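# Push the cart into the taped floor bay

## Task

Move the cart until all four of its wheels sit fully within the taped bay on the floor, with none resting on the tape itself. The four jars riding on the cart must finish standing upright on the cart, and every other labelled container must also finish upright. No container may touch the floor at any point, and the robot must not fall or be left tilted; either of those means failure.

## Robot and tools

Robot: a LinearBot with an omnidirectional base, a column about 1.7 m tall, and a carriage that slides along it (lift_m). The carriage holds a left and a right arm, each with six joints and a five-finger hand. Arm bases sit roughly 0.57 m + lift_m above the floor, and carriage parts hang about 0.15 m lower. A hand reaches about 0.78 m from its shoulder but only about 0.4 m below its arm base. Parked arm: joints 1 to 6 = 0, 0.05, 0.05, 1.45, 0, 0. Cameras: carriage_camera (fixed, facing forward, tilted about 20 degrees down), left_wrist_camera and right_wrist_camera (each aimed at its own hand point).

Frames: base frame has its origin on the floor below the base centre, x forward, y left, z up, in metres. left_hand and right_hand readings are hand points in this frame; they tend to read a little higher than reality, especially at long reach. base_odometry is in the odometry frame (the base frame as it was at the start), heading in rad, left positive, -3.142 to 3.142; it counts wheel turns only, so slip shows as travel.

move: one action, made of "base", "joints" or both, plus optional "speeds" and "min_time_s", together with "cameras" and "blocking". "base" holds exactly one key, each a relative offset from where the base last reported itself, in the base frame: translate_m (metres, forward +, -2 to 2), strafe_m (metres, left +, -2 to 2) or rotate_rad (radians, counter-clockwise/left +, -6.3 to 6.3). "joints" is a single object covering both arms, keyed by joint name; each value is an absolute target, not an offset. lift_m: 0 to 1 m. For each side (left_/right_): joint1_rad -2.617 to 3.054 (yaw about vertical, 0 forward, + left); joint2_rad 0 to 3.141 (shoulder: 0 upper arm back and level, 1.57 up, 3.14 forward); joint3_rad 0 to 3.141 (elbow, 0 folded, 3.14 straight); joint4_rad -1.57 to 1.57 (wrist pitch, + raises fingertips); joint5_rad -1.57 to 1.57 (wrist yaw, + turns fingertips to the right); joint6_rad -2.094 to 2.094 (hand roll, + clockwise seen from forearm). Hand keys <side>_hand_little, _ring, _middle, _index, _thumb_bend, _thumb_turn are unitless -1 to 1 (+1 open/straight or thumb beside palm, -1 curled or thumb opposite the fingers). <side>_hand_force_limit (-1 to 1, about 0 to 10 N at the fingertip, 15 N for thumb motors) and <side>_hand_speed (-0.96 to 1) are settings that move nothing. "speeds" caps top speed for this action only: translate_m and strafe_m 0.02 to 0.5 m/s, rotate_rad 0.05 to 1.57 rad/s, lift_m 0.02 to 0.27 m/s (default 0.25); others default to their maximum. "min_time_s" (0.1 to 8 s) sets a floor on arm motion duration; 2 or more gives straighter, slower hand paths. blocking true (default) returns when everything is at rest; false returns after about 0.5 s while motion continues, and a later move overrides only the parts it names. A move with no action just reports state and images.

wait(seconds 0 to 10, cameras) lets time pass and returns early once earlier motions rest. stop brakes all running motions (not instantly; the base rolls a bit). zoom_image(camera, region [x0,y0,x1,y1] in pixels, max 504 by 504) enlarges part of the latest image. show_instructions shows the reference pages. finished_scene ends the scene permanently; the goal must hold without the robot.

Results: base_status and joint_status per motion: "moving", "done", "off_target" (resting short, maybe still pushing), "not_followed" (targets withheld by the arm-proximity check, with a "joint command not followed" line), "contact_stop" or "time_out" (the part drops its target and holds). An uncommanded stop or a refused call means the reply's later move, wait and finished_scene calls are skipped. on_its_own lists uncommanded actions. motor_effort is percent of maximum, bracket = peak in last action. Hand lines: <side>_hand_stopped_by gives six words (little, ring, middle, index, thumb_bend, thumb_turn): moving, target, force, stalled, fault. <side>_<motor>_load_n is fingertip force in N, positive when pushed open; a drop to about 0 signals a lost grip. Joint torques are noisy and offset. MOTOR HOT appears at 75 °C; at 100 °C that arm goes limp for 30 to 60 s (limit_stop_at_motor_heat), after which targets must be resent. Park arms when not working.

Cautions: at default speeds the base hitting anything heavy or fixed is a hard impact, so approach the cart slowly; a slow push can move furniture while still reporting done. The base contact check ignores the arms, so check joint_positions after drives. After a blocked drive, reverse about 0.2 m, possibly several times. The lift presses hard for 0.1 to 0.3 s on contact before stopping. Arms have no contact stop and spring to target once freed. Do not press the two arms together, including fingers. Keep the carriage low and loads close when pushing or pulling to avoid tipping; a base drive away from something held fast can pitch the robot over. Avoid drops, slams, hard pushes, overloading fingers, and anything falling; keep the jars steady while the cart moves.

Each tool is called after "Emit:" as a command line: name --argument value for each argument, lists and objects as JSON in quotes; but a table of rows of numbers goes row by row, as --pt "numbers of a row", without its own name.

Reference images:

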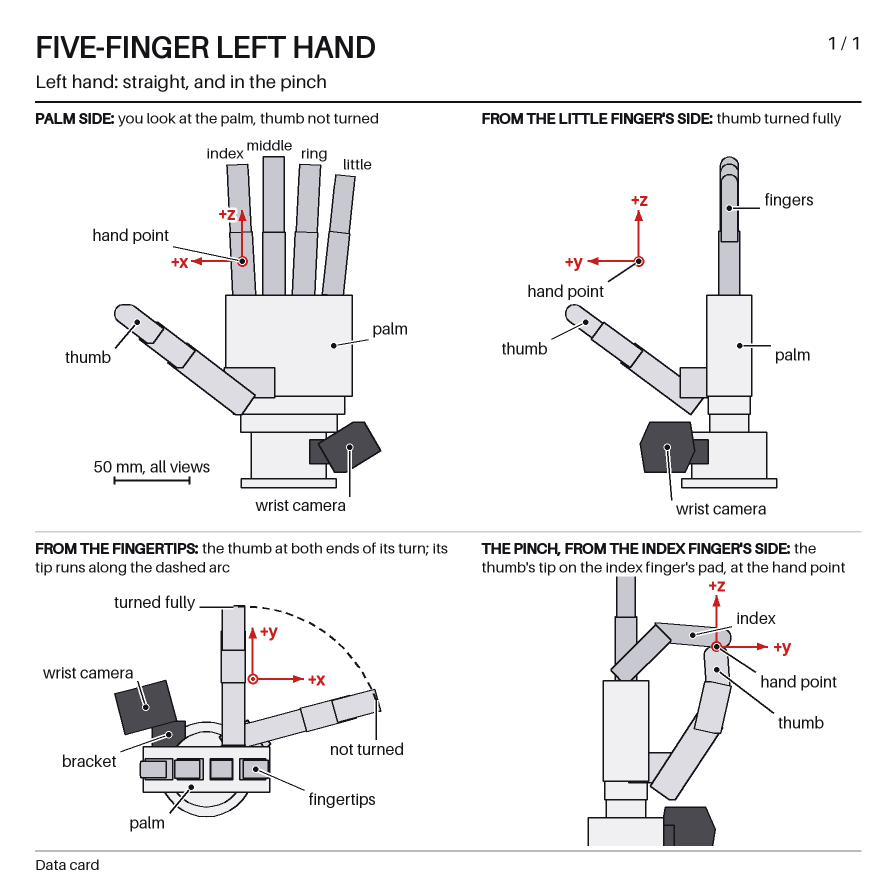

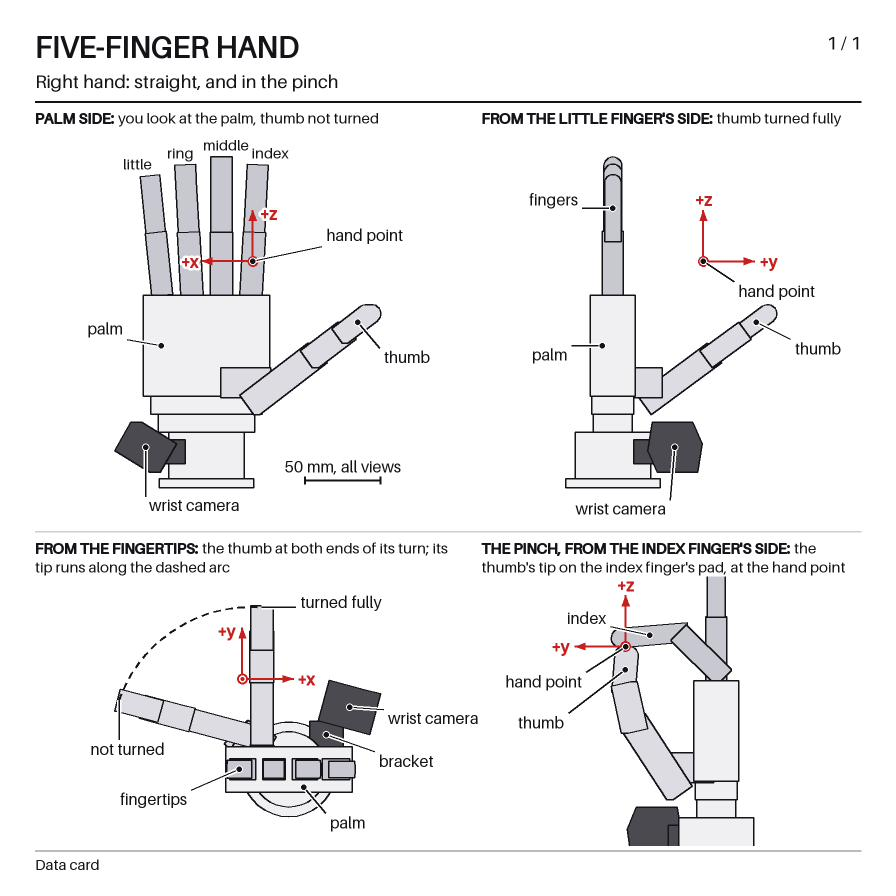

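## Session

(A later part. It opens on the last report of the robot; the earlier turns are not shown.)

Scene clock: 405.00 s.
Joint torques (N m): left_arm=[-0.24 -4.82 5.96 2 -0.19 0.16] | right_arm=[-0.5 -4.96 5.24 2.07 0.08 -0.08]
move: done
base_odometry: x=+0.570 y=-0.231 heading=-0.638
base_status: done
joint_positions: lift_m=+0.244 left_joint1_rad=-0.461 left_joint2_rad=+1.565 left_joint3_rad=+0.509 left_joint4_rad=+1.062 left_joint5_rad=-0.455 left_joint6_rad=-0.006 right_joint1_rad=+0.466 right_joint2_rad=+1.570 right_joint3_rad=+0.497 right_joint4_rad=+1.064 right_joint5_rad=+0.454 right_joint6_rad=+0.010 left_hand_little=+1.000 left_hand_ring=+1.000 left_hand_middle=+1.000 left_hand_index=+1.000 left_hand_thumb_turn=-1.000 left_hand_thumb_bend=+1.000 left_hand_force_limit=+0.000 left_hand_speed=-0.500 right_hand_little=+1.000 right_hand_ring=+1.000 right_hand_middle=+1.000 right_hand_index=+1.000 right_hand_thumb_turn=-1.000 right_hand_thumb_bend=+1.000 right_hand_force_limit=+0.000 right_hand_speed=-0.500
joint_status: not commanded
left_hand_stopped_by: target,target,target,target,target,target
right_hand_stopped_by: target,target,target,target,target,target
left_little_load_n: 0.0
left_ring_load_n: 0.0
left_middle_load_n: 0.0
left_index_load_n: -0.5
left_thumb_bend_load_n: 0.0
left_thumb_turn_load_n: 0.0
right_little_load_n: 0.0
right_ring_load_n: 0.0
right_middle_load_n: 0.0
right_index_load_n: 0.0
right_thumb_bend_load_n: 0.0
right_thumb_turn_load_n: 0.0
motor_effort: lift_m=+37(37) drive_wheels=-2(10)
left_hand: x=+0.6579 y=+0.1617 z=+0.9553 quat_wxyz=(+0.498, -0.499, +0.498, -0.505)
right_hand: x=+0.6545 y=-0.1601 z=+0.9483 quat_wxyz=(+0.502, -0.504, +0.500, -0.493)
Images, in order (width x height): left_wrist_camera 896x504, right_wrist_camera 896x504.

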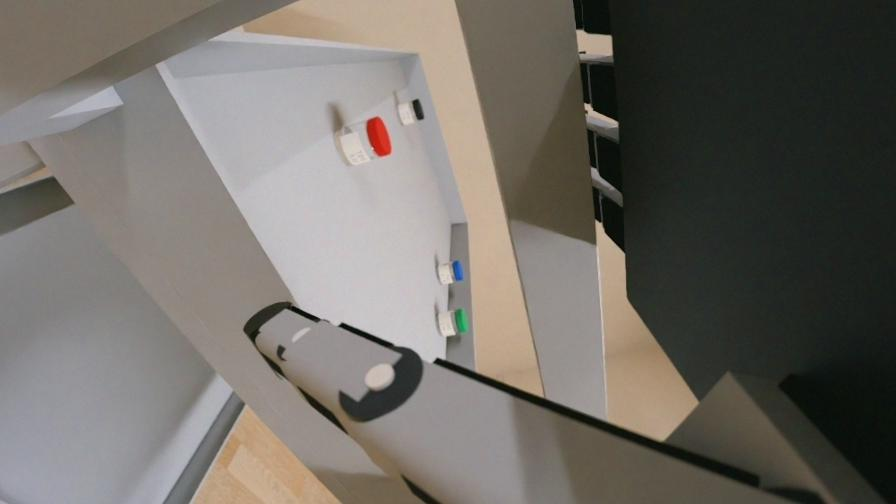

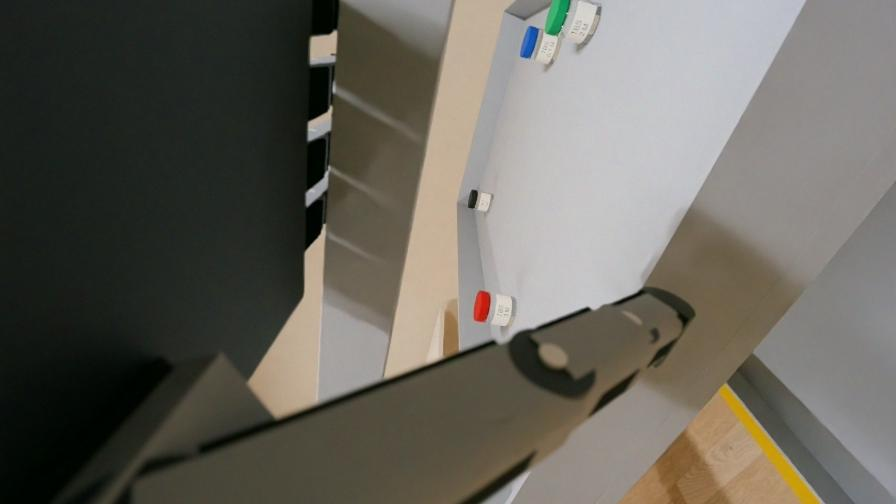

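Emit:
move --base '{"translate_m": -0.02}' --speeds '{"translate_m": 0.05}' --cameras '[]'

Emit:
move --joints '{"lift_m": 0.42}' --speeds '{"lift_m": 0.05}' --cameras '["all"]'

Scene clock: 415.53 s.
Joint torques (N m): left_arm=[-0.25 -4.78 6.17 1.97 -0.18 0.14] | right_arm=[-0.47 -5.03 5.3 2.09 0.06 -0.08]
move: done
base_odometry: x=+0.554 y=-0.219 heading=-0.638
base_status: done
joint_positions: lift_m=+0.244 left_joint1_rad=-0.461 left_joint2_rad=+1.565 left_joint3_rad=+0.509 left_joint4_rad=+1.063 left_joint5_rad=-0.455 left_joint6_rad=-0.006 right_joint1_rad=+0.466 right_joint2_rad=+1.570 right_joint3_rad=+0.497 right_joint4_rad=+1.064 right_joint5_rad=+0.455 right_joint6_rad=+0.009 left_hand_little=+1.000 left_hand_ring=+1.000 left_hand_middle=+1.000 left_hand_index=+1.000 left_hand_thumb_turn=-1.000 left_hand_thumb_bend=+1.000 left_hand_force_limit=+0.000 left_hand_speed=-0.500 right_hand_little=+1.000 right_hand_ring=+1.000 right_hand_middle=+1.000 right_hand_index=+1.000 right_hand_thumb_turn=-1.000 right_hand_thumb_bend=+1.000 right_hand_force_limit=+0.000 right_hand_speed=-0.500
joint_status: not commanded
left_hand_stopped_by: target,target,target,target,target,target
right_hand_stopped_by: target,target,target,target,target,target
left_little_load_n: 0.0
left_ring_load_n: 0.0
left_middle_load_n: 0.0
left_index_load_n: 0.0
left_thumb_bend_load_n: 0.0
left_thumb_turn_load_n: 0.5
right_little_load_n: 0.0
right_ring_load_n: 0.0
right_middle_load_n: -0.5
right_index_load_n: 0.0
right_thumb_bend_load_n: 0.0
right_thumb_turn_load_n: 0.0
motor_effort: lift_m=+37(37) drive_wheels=-2(14)
left_hand: x=+0.6580 y=+0.1618 z=+0.9556 quat_wxyz=(+0.498, -0.499, +0.497, -0.505)
right_hand: x=+0.6545 y=-0.1603 z=+0.9484 quat_wxyz=(+0.502, -0.504, +0.500, -0.494)

Scene clock: 419.43 s.
Joint torques (N m): left_arm=[-0.27 -4.81 6.05 1.95 -0.18 0.15] | right_arm=[-0.53 -4.93 5.15 2.05 0.08 -0.08]
move: done
base_odometry: x=+0.554 y=-0.219 heading=-0.638
base_status: not commanded
joint_positions: lift_m=+0.420 left_joint1_rad=-0.461 left_joint2_rad=+1.565 left_joint3_rad=+0.509 left_joint4_rad=+1.067 left_joint5_rad=-0.455 left_joint6_rad=-0.006 right_joint1_rad=+0.466 right_joint2_rad=+1.570 right_joint3_rad=+0.497 right_joint4_rad=+1.066 right_joint5_rad=+0.455 right_joint6_rad=+0.009 left_hand_little=+1.000 left_hand_ring=+1.000 left_hand_middle=+1.000 left_hand_index=+1.000 left_hand_thumb_turn=-1.000 left_hand_thumb_bend=+1.000 left_hand_force_limit=+0.000 left_hand_speed=-0.500 right_hand_little=+1.000 right_hand_ring=+1.000 right_hand_middle=+1.000 right_hand_index=+1.000 right_hand_thumb_turn=-1.000 right_hand_thumb_bend=+1.000 right_hand_force_limit=+0.000 right_hand_speed=-0.500
joint_status: all done
left_hand_stopped_by: target,target,target,target,target,target
right_hand_stopped_by: target,target,target,target,target,target
left_little_load_n: 0.0
left_ring_load_n: 0.0
left_middle_load_n: 0.0
left_index_load_n: 0.0
left_thumb_bend_load_n: 0.0
left_thumb_turn_load_n: 0.0
right_little_load_n: -0.5
right_ring_load_n: 0.0
right_middle_load_n: 0.0
right_index_load_n: 0.0
right_thumb_bend_load_n: 0.0
right_thumb_turn_load_n: 0.0
motor_effort: lift_m=+42(50) drive_wheels=-1(2)
left_hand: x=+0.6581 y=+0.1617 z=+1.1321 quat_wxyz=(+0.498, -0.499, +0.496, -0.507)
right_hand: x=+0.6547 y=-0.1603 z=+1.1245 quat_wxyz=(+0.503, -0.503, +0.500, -0.494)
pictures: carriage_camera, left_wrist_camera, right_wrist_camera
Images, in order (width x height): carriage_camera 896x504, left_wrist_camera 896x504, right_wrist_camera 896x504.

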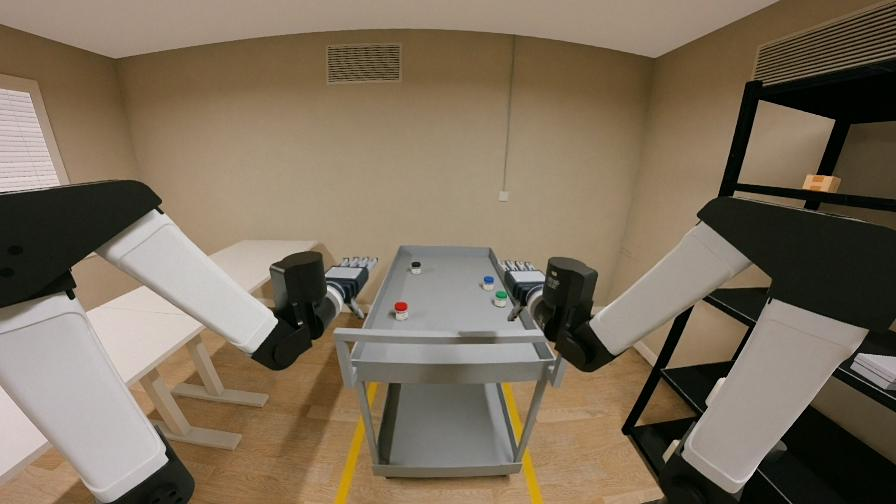

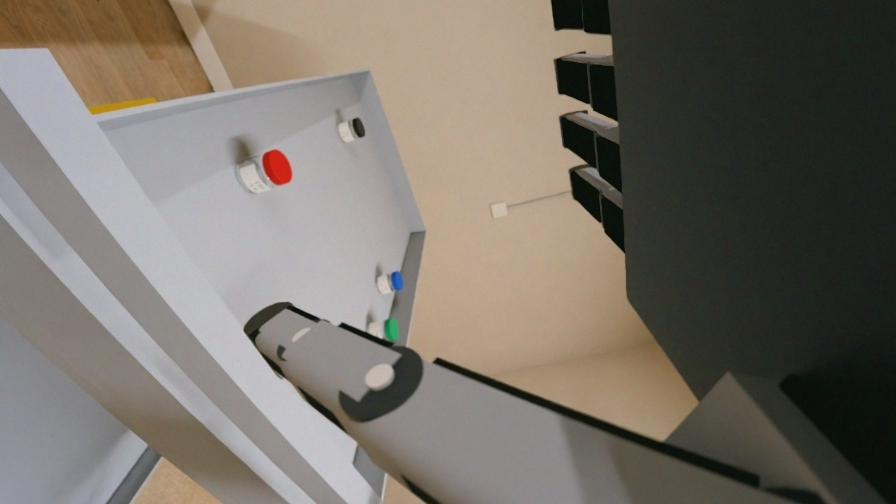

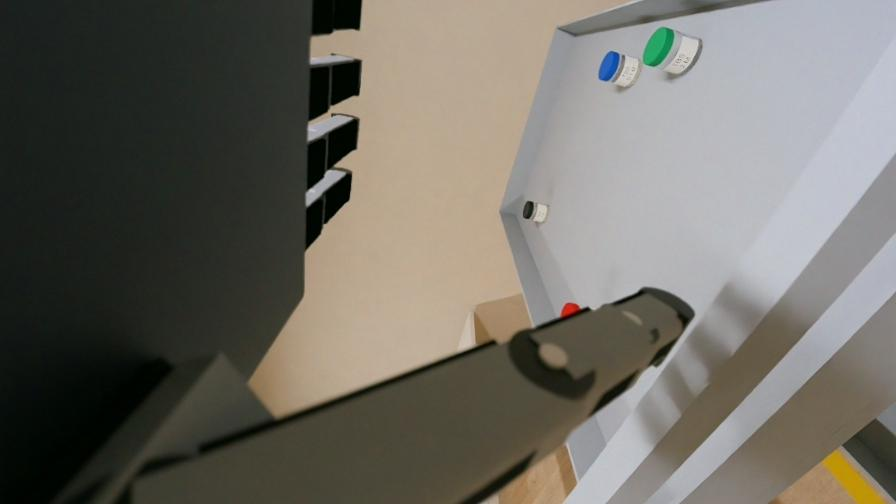

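Clear. Back off and park to look at the wheels.

Emit:
move --base '{"translate_m": -0.6}' --speeds '{"translate_m": 0.25}'

Emit:
move --joints '{"left_joint1_rad": 0, "left_joint2_rad": 0.05, "left_joint3_rad": 0.05, "left_joint4_rad": 1.45, "left_joint5_rad": 0, "left_joint6_rad": 0, "right_joint1_rad": 0, "right_joint2_rad": 0.05, "right_joint3_rad": 0.05, "right_joint4_rad": 1.45, "right_joint5_rad": 0, "right_joint6_rad": 0, "lift_m": 0.1}' --min_time_s 3 --cameras '["all"]'

Emit:
zoom_image --camera "carriage_camera" --region '[340, 200, 560, 460]'

Scene clock: 430.50 s.
Joint torques (N m): left_arm=[-0.25 -4.83 6.01 1.97 -0.17 0.14] | right_arm=[-0.53 -4.97 5.16 2.06 0.06 -0.08]
move: done
base_odometry: x=+0.072 y=+0.138 heading=-0.638
base_status: done
joint_positions: lift_m=+0.420 left_joint1_rad=-0.461 left_joint2_rad=+1.565 left_joint3_rad=+0.509 left_joint4_rad=+1.067 left_joint5_rad=-0.456 left_joint6_rad=-0.006 right_joint1_rad=+0.466 right_joint2_rad=+1.570 right_joint3_rad=+0.497 right_joint4_rad=+1.066 right_joint5_rad=+0.455 right_joint6_rad=+0.009 left_hand_little=+1.000 left_hand_ring=+1.000 left_hand_middle=+1.000 left_hand_index=+1.000 left_hand_thumb_turn=-1.000 left_hand_thumb_bend=+1.000 left_hand_force_limit=+0.000 left_hand_speed=-0.500 right_hand_little=+1.000 right_hand_ring=+1.000 right_hand_middle=+1.000 right_hand_index=+1.000 right_hand_thumb_turn=-1.000 right_hand_thumb_bend=+1.000 right_hand_force_limit=+0.000 right_hand_speed=-0.500
joint_status: not commanded
left_hand_stopped_by: target,target,target,target,target,target
right_hand_stopped_by: target,target,target,target,target,target
left_little_load_n: 0.0
left_ring_load_n: 0.0
left_middle_load_n: 0.0
left_index_load_n: 0.0
left_thumb_bend_load_n: 0.0
left_thumb_turn_load_n: 0.0
right_little_load_n: 0.0
right_ring_load_n: 0.0
right_middle_load_n: 0.0
right_index_load_n: 0.0
right_thumb_bend_load_n: 0.0
right_thumb_turn_load_n: 0.0
motor_effort: lift_m=+42(42) drive_wheels=-2(14)
left_hand: x=+0.6581 y=+0.1618 z=+1.1321 quat_wxyz=(+0.498, -0.499, +0.496, -0.507)
right_hand: x=+0.6547 y=-0.1604 z=+1.1245 quat_wxyz=(+0.503, -0.503, +0.500, -0.494)
pictures: none

Scene clock: 433.80 s.
Joint torques (N m): left_arm=[0.7 2.25 5.15 0 0.07 0.15] | right_arm=[-0.99 2.76 4 0.07 -0.29 -0.06]
move: done
base_odometry: x=+0.072 y=+0.138 heading=-0.638
base_status: not commanded
joint_positions: lift_m=+0.100 left_joint1_rad=-0.006 left_joint2_rad=+0.063 left_joint3_rad=+0.062 left_joint4_rad=+1.437 left_joint5_rad=-0.015 left_joint6_rad=-0.006 right_joint1_rad=+0.005 right_joint2_rad=+0.062 right_joint3_rad=+0.057 right_joint4_rad=+1.439 right_joint5_rad=+0.016 right_joint6_rad=+0.009 left_hand_little=+1.000 left_hand_ring=+1.000 left_hand_middle=+1.000 left_hand_index=+1.000 left_hand_thumb_turn=-1.000 left_hand_thumb_bend=+1.000 left_hand_force_limit=+0.000 left_hand_speed=-0.500 right_hand_little=+1.000 right_hand_ring=+1.000 right_hand_middle=+1.000 right_hand_index=+1.000 right_hand_thumb_turn=-1.000 right_hand_thumb_bend=+1.000 right_hand_force_limit=+0.000 right_hand_speed=-0.500
joint_status: all done
left_hand_stopped_by: target,target,target,target,target,target
right_hand_stopped_by: target,target,target,target,target,target
left_little_load_n: 0.0
left_ring_load_n: 0.0
left_middle_load_n: 0.0
left_index_load_n: 0.0
left_thumb_bend_load_n: 0.0
left_thumb_turn_load_n: 0.0
right_little_load_n: 0.0
right_ring_load_n: -0.5
right_middle_load_n: 0.0
right_index_load_n: 0.0
right_thumb_bend_load_n: 0.0
right_thumb_turn_load_n: 0.0
motor_effort: lift_m=+40(45) drive_wheels=+1(2)
left_hand: x=+0.3228 y=+0.2833 z=+1.1237 quat_wxyz=(+0.701, -0.053, +0.042, -0.709)
right_hand: x=+0.3236 y=-0.2833 z=+1.1222 quat_wxyz=(+0.710, -0.043, +0.054, -0.701)
pictures: carriage_camera, left_wrist_camera, right_wrist_camera
Images, in order (width x height): carriage_camera 896x504, left_wrist_camera 896x504, right_wrist_camera 896x504.

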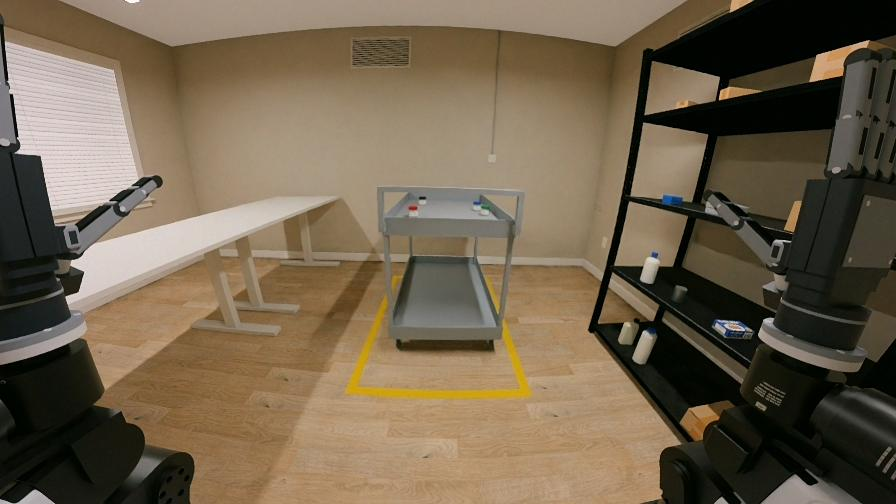

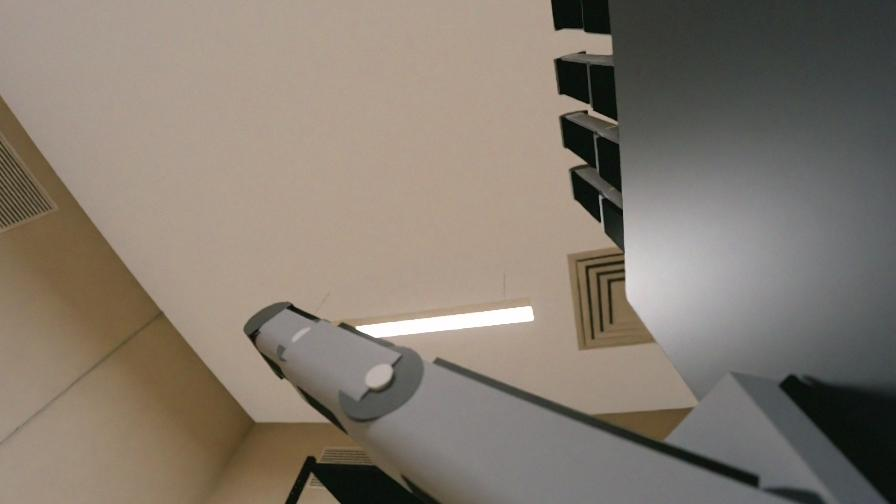

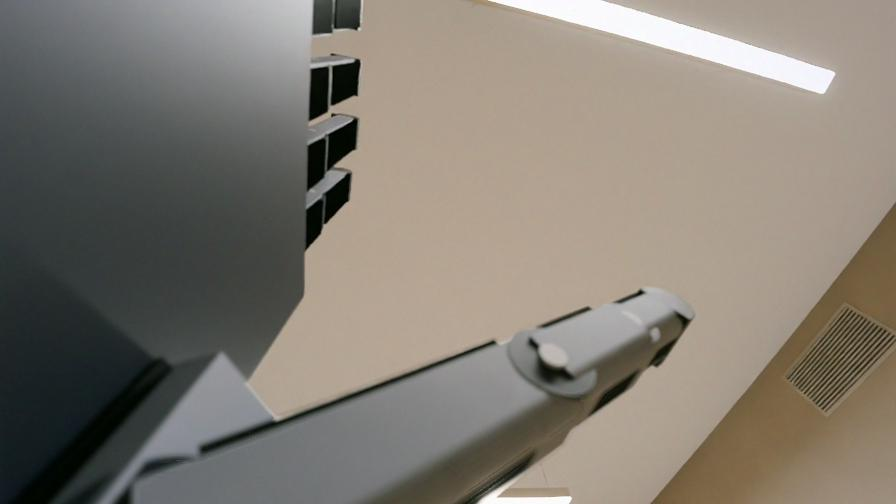

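Scaled by 1.938 from the camera's image (finer frame: 1280x720).

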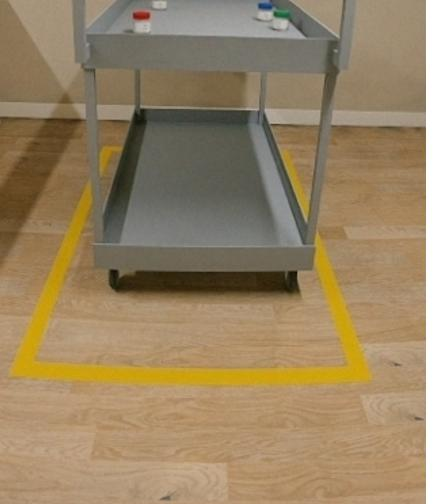

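Emit:
zoom_image --camera "carriage_camera" --region '[380, 240, 510, 360]'

Emit:
move --base '{"strafe_m": -0.65}' --speeds '{"strafe_m": 0.3}'

Emit:
move --base '{"rotate_rad": 0.4}' --cameras '["carriage_camera"]'

Emit:
zoom_image --camera "carriage_camera" --region '[300, 200, 600, 450]'

Scaled by 3.877 from the camera's image (finer frame: 1280x720).

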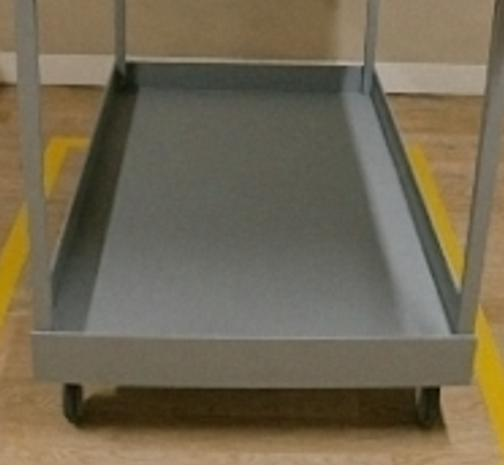

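Scene clock: 455.40 s.
Joint torques (N m): left_arm=[0.69 2.1 5.29 -0.01 0.06 0.14] | right_arm=[-0.87 2.74 4 0.04 -0.23 -0.07]
move: done
base_odometry: x=-0.315 y=-0.384 heading=-0.638
base_status: done
joint_positions: lift_m=+0.100 left_joint1_rad=-0.006 left_joint2_rad=+0.063 left_joint3_rad=+0.062 left_joint4_rad=+1.437 left_joint5_rad=-0.011 left_joint6_rad=-0.006 right_joint1_rad=+0.004 right_joint2_rad=+0.062 right_joint3_rad=+0.057 right_joint4_rad=+1.440 right_joint5_rad=+0.012 right_joint6_rad=+0.009 left_hand_little=+1.000 left_hand_ring=+1.000 left_hand_middle=+1.000 left_hand_index=+1.000 left_hand_thumb_turn=-1.000 left_hand_thumb_bend=+1.000 left_hand_force_limit=+0.000 left_hand_speed=-0.500 right_hand_little=+1.000 right_hand_ring=+1.000 right_hand_middle=+1.000 right_hand_index=+1.000 right_hand_thumb_turn=-1.000 right_hand_thumb_bend=+1.000 right_hand_force_limit=+0.000 right_hand_speed=-0.500
joint_status: not commanded
left_hand_stopped_by: target,target,target,target,target,target
right_hand_stopped_by: target,target,target,target,target,target
left_little_load_n: 0.0
left_ring_load_n: 0.0
left_middle_load_n: 0.0
left_index_load_n: 0.0
left_thumb_bend_load_n: 0.0
left_thumb_turn_load_n: -0.5
right_little_load_n: 0.0
right_ring_load_n: 0.0
right_middle_load_n: 0.0
right_index_load_n: 0.0
right_thumb_bend_load_n: 0.0
right_thumb_turn_load_n: 0.0
motor_effort: lift_m=+40(40) drive_wheels=-3(13)
left_hand: x=+0.3228 y=+0.2825 z=+1.1235 quat_wxyz=(+0.701, -0.051, +0.044, -0.710)
right_hand: x=+0.3233 y=-0.2827 z=+1.1222 quat_wxyz=(+0.710, -0.044, +0.052, -0.701)
pictures: none

Scene clock: 457.13 s.
Joint torques (N m): left_arm=[0.68 2.21 5.27 -0.07 0.04 0.14] | right_arm=[-0.87 2.81 4.05 -0.03 -0.23 -0.07]
move: done
base_odometry: x=-0.316 y=-0.384 heading=-0.238
base_status: done
joint_positions: lift_m=+0.100 left_joint1_rad=-0.006 left_joint2_rad=+0.063 left_joint3_rad=+0.061 left_joint4_rad=+1.442 left_joint5_rad=-0.010 left_joint6_rad=-0.006 right_joint1_rad=+0.004 right_joint2_rad=+0.062 right_joint3_rad=+0.056 right_joint4_rad=+1.446 right_joint5_rad=+0.012 right_joint6_rad=+0.009 left_hand_little=+1.000 left_hand_ring=+1.000 left_hand_middle=+1.000 left_hand_index=+1.000 left_hand_thumb_turn=-1.000 left_hand_thumb_bend=+1.000 left_hand_force_limit=+0.000 left_hand_speed=-0.500 right_hand_little=+1.000 right_hand_ring=+1.000 right_hand_middle=+1.000 right_hand_index=+1.000 right_hand_thumb_turn=-1.000 right_hand_thumb_bend=+1.000 right_hand_force_limit=+0.000 right_hand_speed=-0.500
joint_status: not commanded
left_hand_stopped_by: target,target,target,target,target,target
right_hand_stopped_by: target,target,target,target,target,target
left_little_load_n: 0.0
left_ring_load_n: 0.0
left_middle_load_n: 0.0
left_index_load_n: 0.0
left_thumb_bend_load_n: 0.0
left_thumb_turn_load_n: 0.0
right_little_load_n: 0.0
right_ring_load_n: 0.0
right_middle_load_n: 0.0
right_index_load_n: 0.0
right_thumb_bend_load_n: 0.0
right_thumb_turn_load_n: 0.0
motor_effort: lift_m=+40(40) drive_wheels=+6(14)
left_hand: x=+0.3218 y=+0.2822 z=+1.1236 quat_wxyz=(+0.701, -0.050, +0.043, -0.710)
right_hand: x=+0.3221 y=-0.2827 z=+1.1224 quat_wxyz=(+0.710, -0.042, +0.051, -0.701)
Images, in order (width x height): carriage_camera 896x504.

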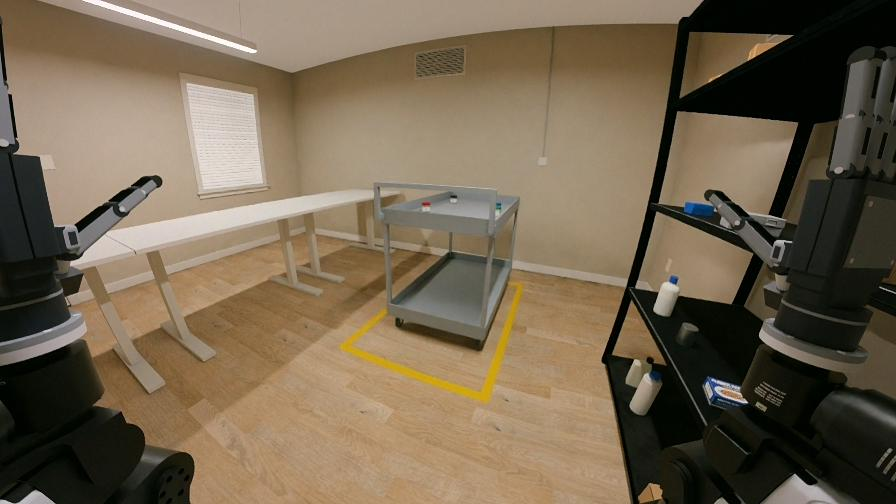

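Scaled by 1.680 from the camera's image (finer frame: 1280x720).

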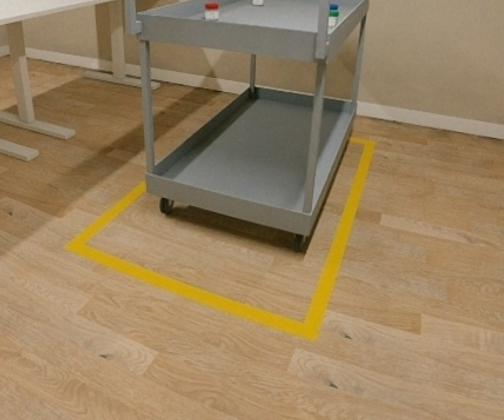

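Emit:
zoom_image --camera "carriage_camera" --region '[460, 250, 560, 350]'

Scaled by 5.040 from the camera's image (finer frame: 1280x720).

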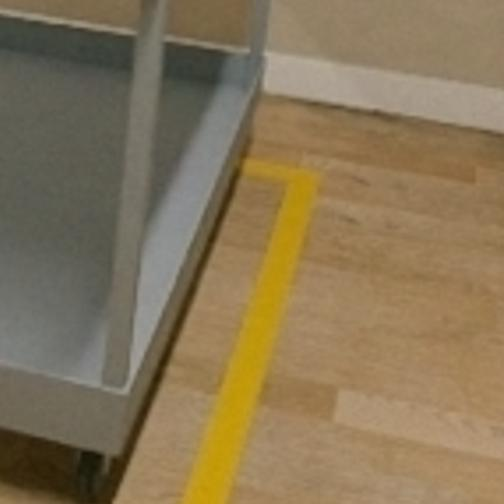

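Emit:
move --base '{"rotate_rad": -0.4}' --joints '{"lift_m": 0.42}'

Emit:
move --base '{"strafe_m": 0.65}' --speeds '{"strafe_m": 0.3}' --joints '{"left_joint1_rad": -0.466, "left_joint2_rad": 1.57, "left_joint3_rad": 0.5, "left_joint4_rad": 1.07, "left_joint5_rad": -0.466, "left_joint6_rad": 0, "right_joint1_rad": 0.466, "right_joint2_rad": 1.57, "right_joint3_rad": 0.5, "right_joint4_rad": 1.07, "right_joint5_rad": 0.466, "right_joint6_rad": 0}' --min_time_s 3 --cameras '["carriage_camera"]'

Scene clock: 494.33 s.
Joint torques (N m): left_arm=[0.73 2.52 5.87 -0.07 0.04 0.14] | right_arm=[-0.87 2.92 4.51 -0.05 -0.21 -0.06]
move: done
base_odometry: x=-0.316 y=-0.384 heading=-0.637
base_status: done
joint_positions: lift_m=+0.420 left_joint1_rad=-0.006 left_joint2_rad=+0.059 left_joint3_rad=+0.056 left_joint4_rad=+1.444 left_joint5_rad=-0.009 left_joint6_rad=-0.006 right_joint1_rad=+0.004 right_joint2_rad=+0.060 right_joint3_rad=+0.050 right_joint4_rad=+1.448 right_joint5_rad=+0.011 right_joint6_rad=+0.009 left_hand_little=+1.000 left_hand_ring=+1.000 left_hand_middle=+1.000 left_hand_index=+1.000 left_hand_thumb_turn=-1.000 left_hand_thumb_bend=+1.000 left_hand_force_limit=+0.000 left_hand_speed=-0.500 right_hand_little=+1.000 right_hand_ring=+1.000 right_hand_middle=+1.000 right_hand_index=+1.000 right_hand_thumb_turn=-1.000 right_hand_thumb_bend=+1.000 right_hand_force_limit=+0.000 right_hand_speed=-0.500
joint_status: all done
left_hand_stopped_by: target,target,target,target,target,target
right_hand_stopped_by: target,target,target,target,target,target
left_little_load_n: 0.0
left_ring_load_n: 0.0
left_middle_load_n: 0.0
left_index_load_n: 0.0
left_thumb_bend_load_n: 0.0
left_thumb_turn_load_n: 0.0
right_little_load_n: 0.0
right_ring_load_n: 0.0
right_middle_load_n: 0.0
right_index_load_n: 0.0
right_thumb_bend_load_n: 0.0
right_thumb_turn_load_n: 0.0
motor_effort: lift_m=+40(52) drive_wheels=-9(15)
left_hand: x=+0.3214 y=+0.2822 z=+1.4425 quat_wxyz=(+0.701, -0.049, +0.042, -0.710)
right_hand: x=+0.3227 y=-0.2826 z=+1.4406 quat_wxyz=(+0.710, -0.043, +0.051, -0.701)
pictures: none

Scene clock: 498.10 s.
Joint torques (N m): left_arm=[-0.35 -3.69 9.46 1.8 -0.2 0.16] | right_arm=[-0.13 -3.74 6.75 1.94 0.11 -0.07]
move: done
base_odometry: x=+0.071 y=+0.139 heading=-0.636
base_status: done
joint_positions: lift_m=+0.420 left_joint1_rad=-0.461 left_joint2_rad=+1.554 left_joint3_rad=+0.473 left_joint4_rad=+1.084 left_joint5_rad=-0.453 left_joint6_rad=-0.006 right_joint1_rad=+0.462 right_joint2_rad=+1.556 right_joint3_rad=+0.478 right_joint4_rad=+1.076 right_joint5_rad=+0.451 right_joint6_rad=+0.009 left_hand_little=+1.000 left_hand_ring=+1.000 left_hand_middle=+1.000 left_hand_index=+1.000 left_hand_thumb_turn=-1.000 left_hand_thumb_bend=+1.000 left_hand_force_limit=+0.000 left_hand_speed=-0.500 right_hand_little=+1.000 right_hand_ring=+1.000 right_hand_middle=+1.000 right_hand_index=+1.000 right_hand_thumb_turn=-1.000 right_hand_thumb_bend=+1.000 right_hand_force_limit=+0.000 right_hand_speed=-0.500
joint_status: all done
left_hand_stopped_by: target,target,target,target,target,target
right_hand_stopped_by: target,target,target,target,target,target
left_little_load_n: 0.0
left_ring_load_n: 0.0
left_middle_load_n: 0.0
left_index_load_n: 0.0
left_thumb_bend_load_n: 0.0
left_thumb_turn_load_n: 0.0
right_little_load_n: -0.5
right_ring_load_n: 0.0
right_middle_load_n: 0.0
right_index_load_n: 0.0
right_thumb_bend_load_n: 0.0
right_thumb_turn_load_n: 0.0
motor_effort: lift_m=+40(41) drive_wheels=-10(24)
left_hand: x=+0.6510 y=+0.1648 z=+1.1260 quat_wxyz=(+0.497, -0.499, +0.499, -0.504)
right_hand: x=+0.6514 y=-0.1633 z=+1.1252 quat_wxyz=(+0.504, -0.501, +0.500, -0.495)
Images, in order (width x height): carriage_camera 896x504.

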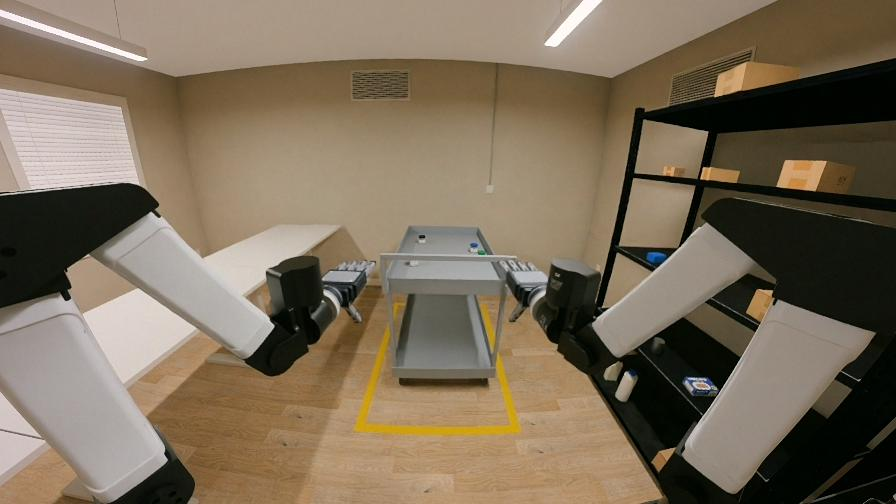

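Emit:
move --base '{"translate_m": 0.605}' --speeds '{"translate_m": 0.2}'

Emit:
move --joints '{"lift_m": 0.266}' --speeds '{"lift_m": 0.06}' --cameras '["all"]'

Scene clock: 509.53 s.
Joint torques (N m): left_arm=[-0.32 -3.82 9.37 1.79 -0.2 0.15] | right_arm=[-0.23 -3.85 6.71 1.98 0.1 -0.07]
move: done
base_odometry: x=+0.558 y=-0.220 heading=-0.635
base_status: done
joint_positions: lift_m=+0.420 left_joint1_rad=-0.461 left_joint2_rad=+1.554 left_joint3_rad=+0.475 left_joint4_rad=+1.081 left_joint5_rad=-0.453 left_joint6_rad=-0.006 right_joint1_rad=+0.464 right_joint2_rad=+1.557 right_joint3_rad=+0.479 right_joint4_rad=+1.074 right_joint5_rad=+0.454 right_joint6_rad=+0.009 left_hand_little=+1.000 left_hand_ring=+1.000 left_hand_middle=+1.000 left_hand_index=+1.000 left_hand_thumb_turn=-1.000 left_hand_thumb_bend=+1.000 left_hand_force_limit=+0.000 left_hand_speed=-0.500 right_hand_little=+1.000 right_hand_ring=+1.000 right_hand_middle=+1.000 right_hand_index=+1.000 right_hand_thumb_turn=-1.000 right_hand_thumb_bend=+1.000 right_hand_force_limit=+0.000 right_hand_speed=-0.500
joint_status: not commanded
left_hand_stopped_by: target,target,target,target,target,target
right_hand_stopped_by: target,target,target,target,target,target
left_little_load_n: 0.0
left_ring_load_n: -0.5
left_middle_load_n: 0.0
left_index_load_n: 0.0
left_thumb_bend_load_n: 0.0
left_thumb_turn_load_n: 0.0
right_little_load_n: 0.0
right_ring_load_n: 0.0
right_middle_load_n: 0.0
right_index_load_n: 0.5
right_thumb_bend_load_n: 0.0
right_thumb_turn_load_n: 0.0
motor_effort: lift_m=+40(41) drive_wheels=-7(17)
left_hand: x=+0.6512 y=+0.1647 z=+1.1256 quat_wxyz=(+0.497, -0.500, +0.500, -0.504)
right_hand: x=+0.6513 y=-0.1631 z=+1.1246 quat_wxyz=(+0.503, -0.502, +0.500, -0.495)
pictures: none

Scene clock: 512.47 s.
Joint torques (N m): left_arm=[-0.28 -4.05 8.92 1.85 -0.2 0.15] | right_arm=[-0.25 -3.97 6.39 2.02 0.08 -0.07]
move: done
base_odometry: x=+0.558 y=-0.220 heading=-0.636
base_status: not commanded
joint_positions: lift_m=+0.266 left_joint1_rad=-0.461 left_joint2_rad=+1.557 left_joint3_rad=+0.479 left_joint4_rad=+1.076 left_joint5_rad=-0.453 left_joint6_rad=-0.006 right_joint1_rad=+0.464 right_joint2_rad=+1.558 right_joint3_rad=+0.483 right_joint4_rad=+1.070 right_joint5_rad=+0.454 right_joint6_rad=+0.009 left_hand_little=+1.000 left_hand_ring=+1.000 left_hand_middle=+1.000 left_hand_index=+1.000 left_hand_thumb_turn=-1.000 left_hand_thumb_bend=+1.000 left_hand_force_limit=+0.000 left_hand_speed=-0.500 right_hand_little=+1.000 right_hand_ring=+1.000 right_hand_middle=+1.000 right_hand_index=+1.000 right_hand_thumb_turn=-1.000 right_hand_thumb_bend=+1.000 right_hand_force_limit=+0.000 right_hand_speed=-0.500
joint_status: all done
left_hand_stopped_by: target,target,target,target,target,target
right_hand_stopped_by: target,target,target,target,target,target
left_little_load_n: 0.0
left_ring_load_n: 0.0
left_middle_load_n: -0.5
left_index_load_n: 0.0
left_thumb_bend_load_n: 0.0
left_thumb_turn_load_n: 0.0
right_little_load_n: 0.0
right_ring_load_n: 0.0
right_middle_load_n: -0.5
right_index_load_n: 0.0
right_thumb_bend_load_n: 0.0
right_thumb_turn_load_n: 0.0
motor_effort: lift_m=+39(42) drive_wheels=+5(7)
left_hand: x=+0.6520 y=+0.1643 z=+0.9715 quat_wxyz=(+0.496, -0.500, +0.501, -0.503)
right_hand: x=+0.6520 y=-0.1628 z=+0.9706 quat_wxyz=(+0.503, -0.502, +0.500, -0.495)
pictures: carriage_camera, left_wrist_camera, right_wrist_camera
Images, in order (width x height): carriage_camera 896x504, left_wrist_camera 896x504, right_wrist_camera 896x504.

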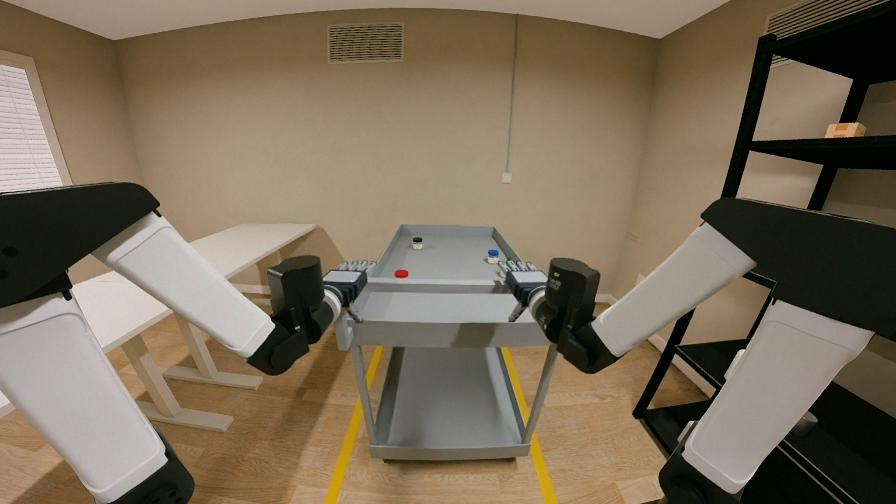

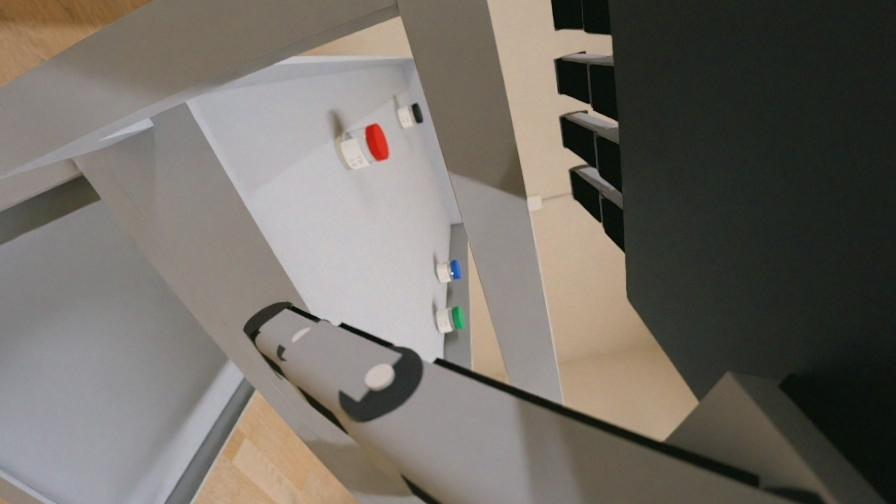

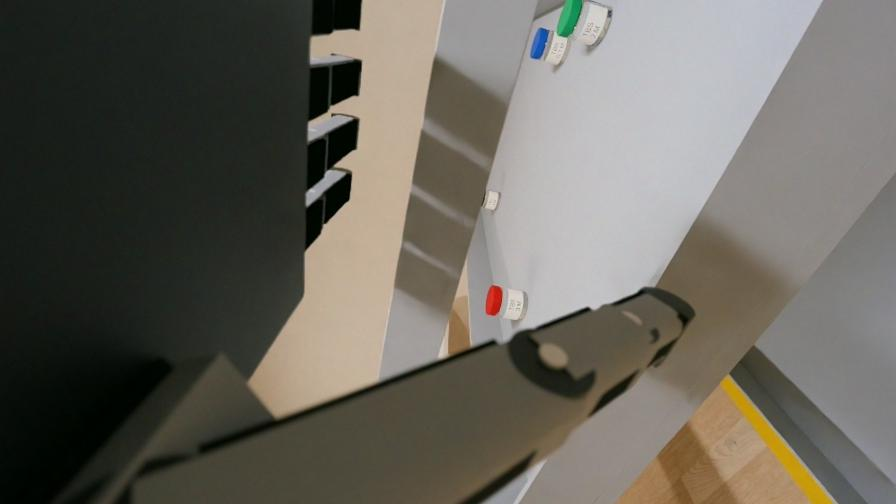

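Emit:
move --base '{"translate_m": 0.066}' --speeds '{"translate_m": 0.05}' --joints '{"left_hand_speed": -0.8, "right_hand_speed": -0.8}'

Emit:
move --joints '{"lift_m": 0.254}' --speeds '{"lift_m": 0.03}' --cameras '["left_wrist_camera", "right_wrist_camera"]'

Scene clock: 519.33 s.
Joint torques (N m): left_arm=[-0.31 -3.95 8.92 1.88 -0.2 0.16] | right_arm=[-0.42 -3.93 6.45 2.01 0.06 -0.07]
move: done
base_odometry: x=+0.611 y=-0.259 heading=-0.635
base_status: done
joint_positions: lift_m=+0.266 left_joint1_rad=-0.461 left_joint2_rad=+1.557 left_joint3_rad=+0.479 left_joint4_rad=+1.076 left_joint5_rad=-0.453 left_joint6_rad=-0.006 right_joint1_rad=+0.465 right_joint2_rad=+1.558 right_joint3_rad=+0.483 right_joint4_rad=+1.069 right_joint5_rad=+0.455 right_joint6_rad=+0.009 left_hand_little=+1.000 left_hand_ring=+1.000 left_hand_middle=+1.000 left_hand_index=+1.000 left_hand_thumb_turn=-1.000 left_hand_thumb_bend=+1.000 left_hand_force_limit=+0.000 left_hand_speed=-0.800 right_hand_little=+1.000 right_hand_ring=+1.000 right_hand_middle=+1.000 right_hand_index=+1.000 right_hand_thumb_turn=-1.000 right_hand_thumb_bend=+1.000 right_hand_force_limit=+0.000 right_hand_speed=-0.800
joint_status: all done
left_hand_stopped_by: target,target,target,target,target,target
right_hand_stopped_by: target,target,target,target,target,target
left_little_load_n: 0.0
left_ring_load_n: 0.0
left_middle_load_n: 0.0
left_index_load_n: 0.0
left_thumb_bend_load_n: 0.0
left_thumb_turn_load_n: 0.0
right_little_load_n: 0.0
right_ring_load_n: 0.0
right_middle_load_n: -0.5
right_index_load_n: 0.0
right_thumb_bend_load_n: 0.0
right_thumb_turn_load_n: 0.0
motor_effort: lift_m=+39(39) drive_wheels=-6(14)
left_hand: x=+0.6520 y=+0.1643 z=+0.9715 quat_wxyz=(+0.496, -0.500, +0.501, -0.503)
right_hand: x=+0.6518 y=-0.1624 z=+0.9705 quat_wxyz=(+0.502, -0.502, +0.500, -0.495)
pictures: none

Scene clock: 520.10 s.
Joint torques (N m): left_arm=[-0.29 -4.07 8.88 1.92 -0.2 0.15] | right_arm=[-0.4 -4.01 6.46 2.05 0.06 -0.07]
move: done
base_odometry: x=+0.611 y=-0.259 heading=-0.635
base_status: not commanded
joint_positions: lift_m=+0.254 left_joint1_rad=-0.461 left_joint2_rad=+1.557 left_joint3_rad=+0.480 left_joint4_rad=+1.074 left_joint5_rad=-0.453 left_joint6_rad=-0.006 right_joint1_rad=+0.465 right_joint2_rad=+1.558 right_joint3_rad=+0.483 right_joint4_rad=+1.066 right_joint5_rad=+0.455 right_joint6_rad=+0.009 left_hand_little=+1.000 left_hand_ring=+1.000 left_hand_middle=+1.000 left_hand_index=+1.000 left_hand_thumb_turn=-1.000 left_hand_thumb_bend=+1.000 left_hand_force_limit=+0.000 left_hand_speed=-0.800 right_hand_little=+1.000 right_hand_ring=+1.000 right_hand_middle=+1.000 right_hand_index=+1.000 right_hand_thumb_turn=-1.000 right_hand_thumb_bend=+1.000 right_hand_force_limit=+0.000 right_hand_speed=-0.800
joint_status: all done
left_hand_stopped_by: target,target,target,target,target,target
right_hand_stopped_by: target,target,target,target,target,target
left_little_load_n: -0.5
left_ring_load_n: 0.0
left_middle_load_n: 0.0
left_index_load_n: 0.0
left_thumb_bend_load_n: 0.0
left_thumb_turn_load_n: 0.0
right_little_load_n: 0.0
right_ring_load_n: 0.0
right_middle_load_n: 0.0
right_index_load_n: 0.0
right_thumb_bend_load_n: 0.0
right_thumb_turn_load_n: -0.5
motor_effort: lift_m=+38(40) drive_wheels=-5(6)
left_hand: x=+0.6519 y=+0.1644 z=+0.9591 quat_wxyz=(+0.496, -0.500, +0.501, -0.502)
right_hand: x=+0.6517 y=-0.1625 z=+0.9579 quat_wxyz=(+0.502, -0.503, +0.501, -0.494)
Images, in order (width x height): left_wrist_camera 896x504, right_wrist_camera 896x504.

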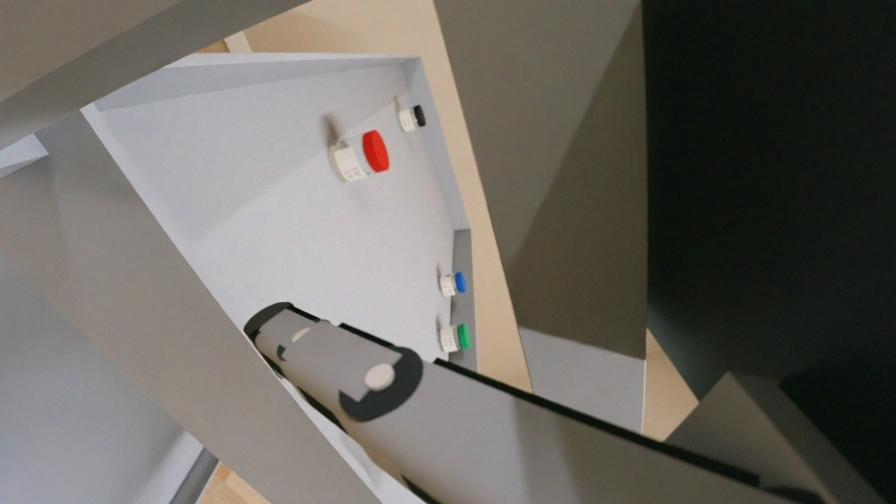

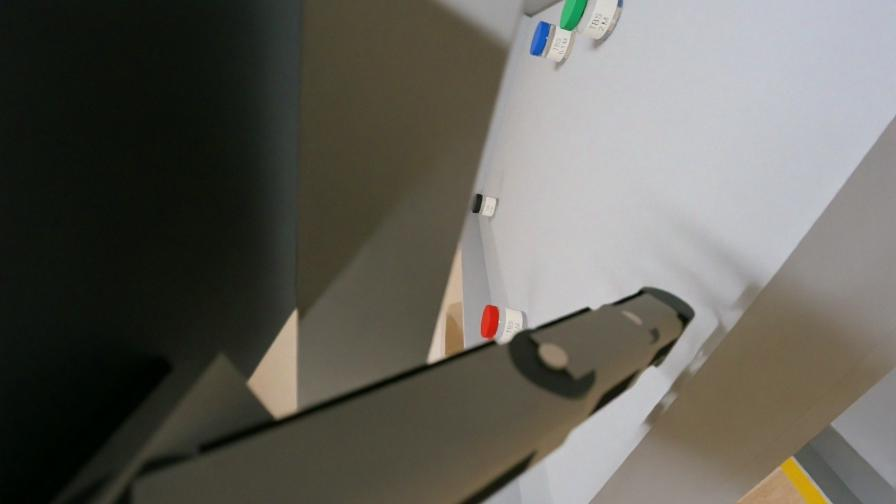

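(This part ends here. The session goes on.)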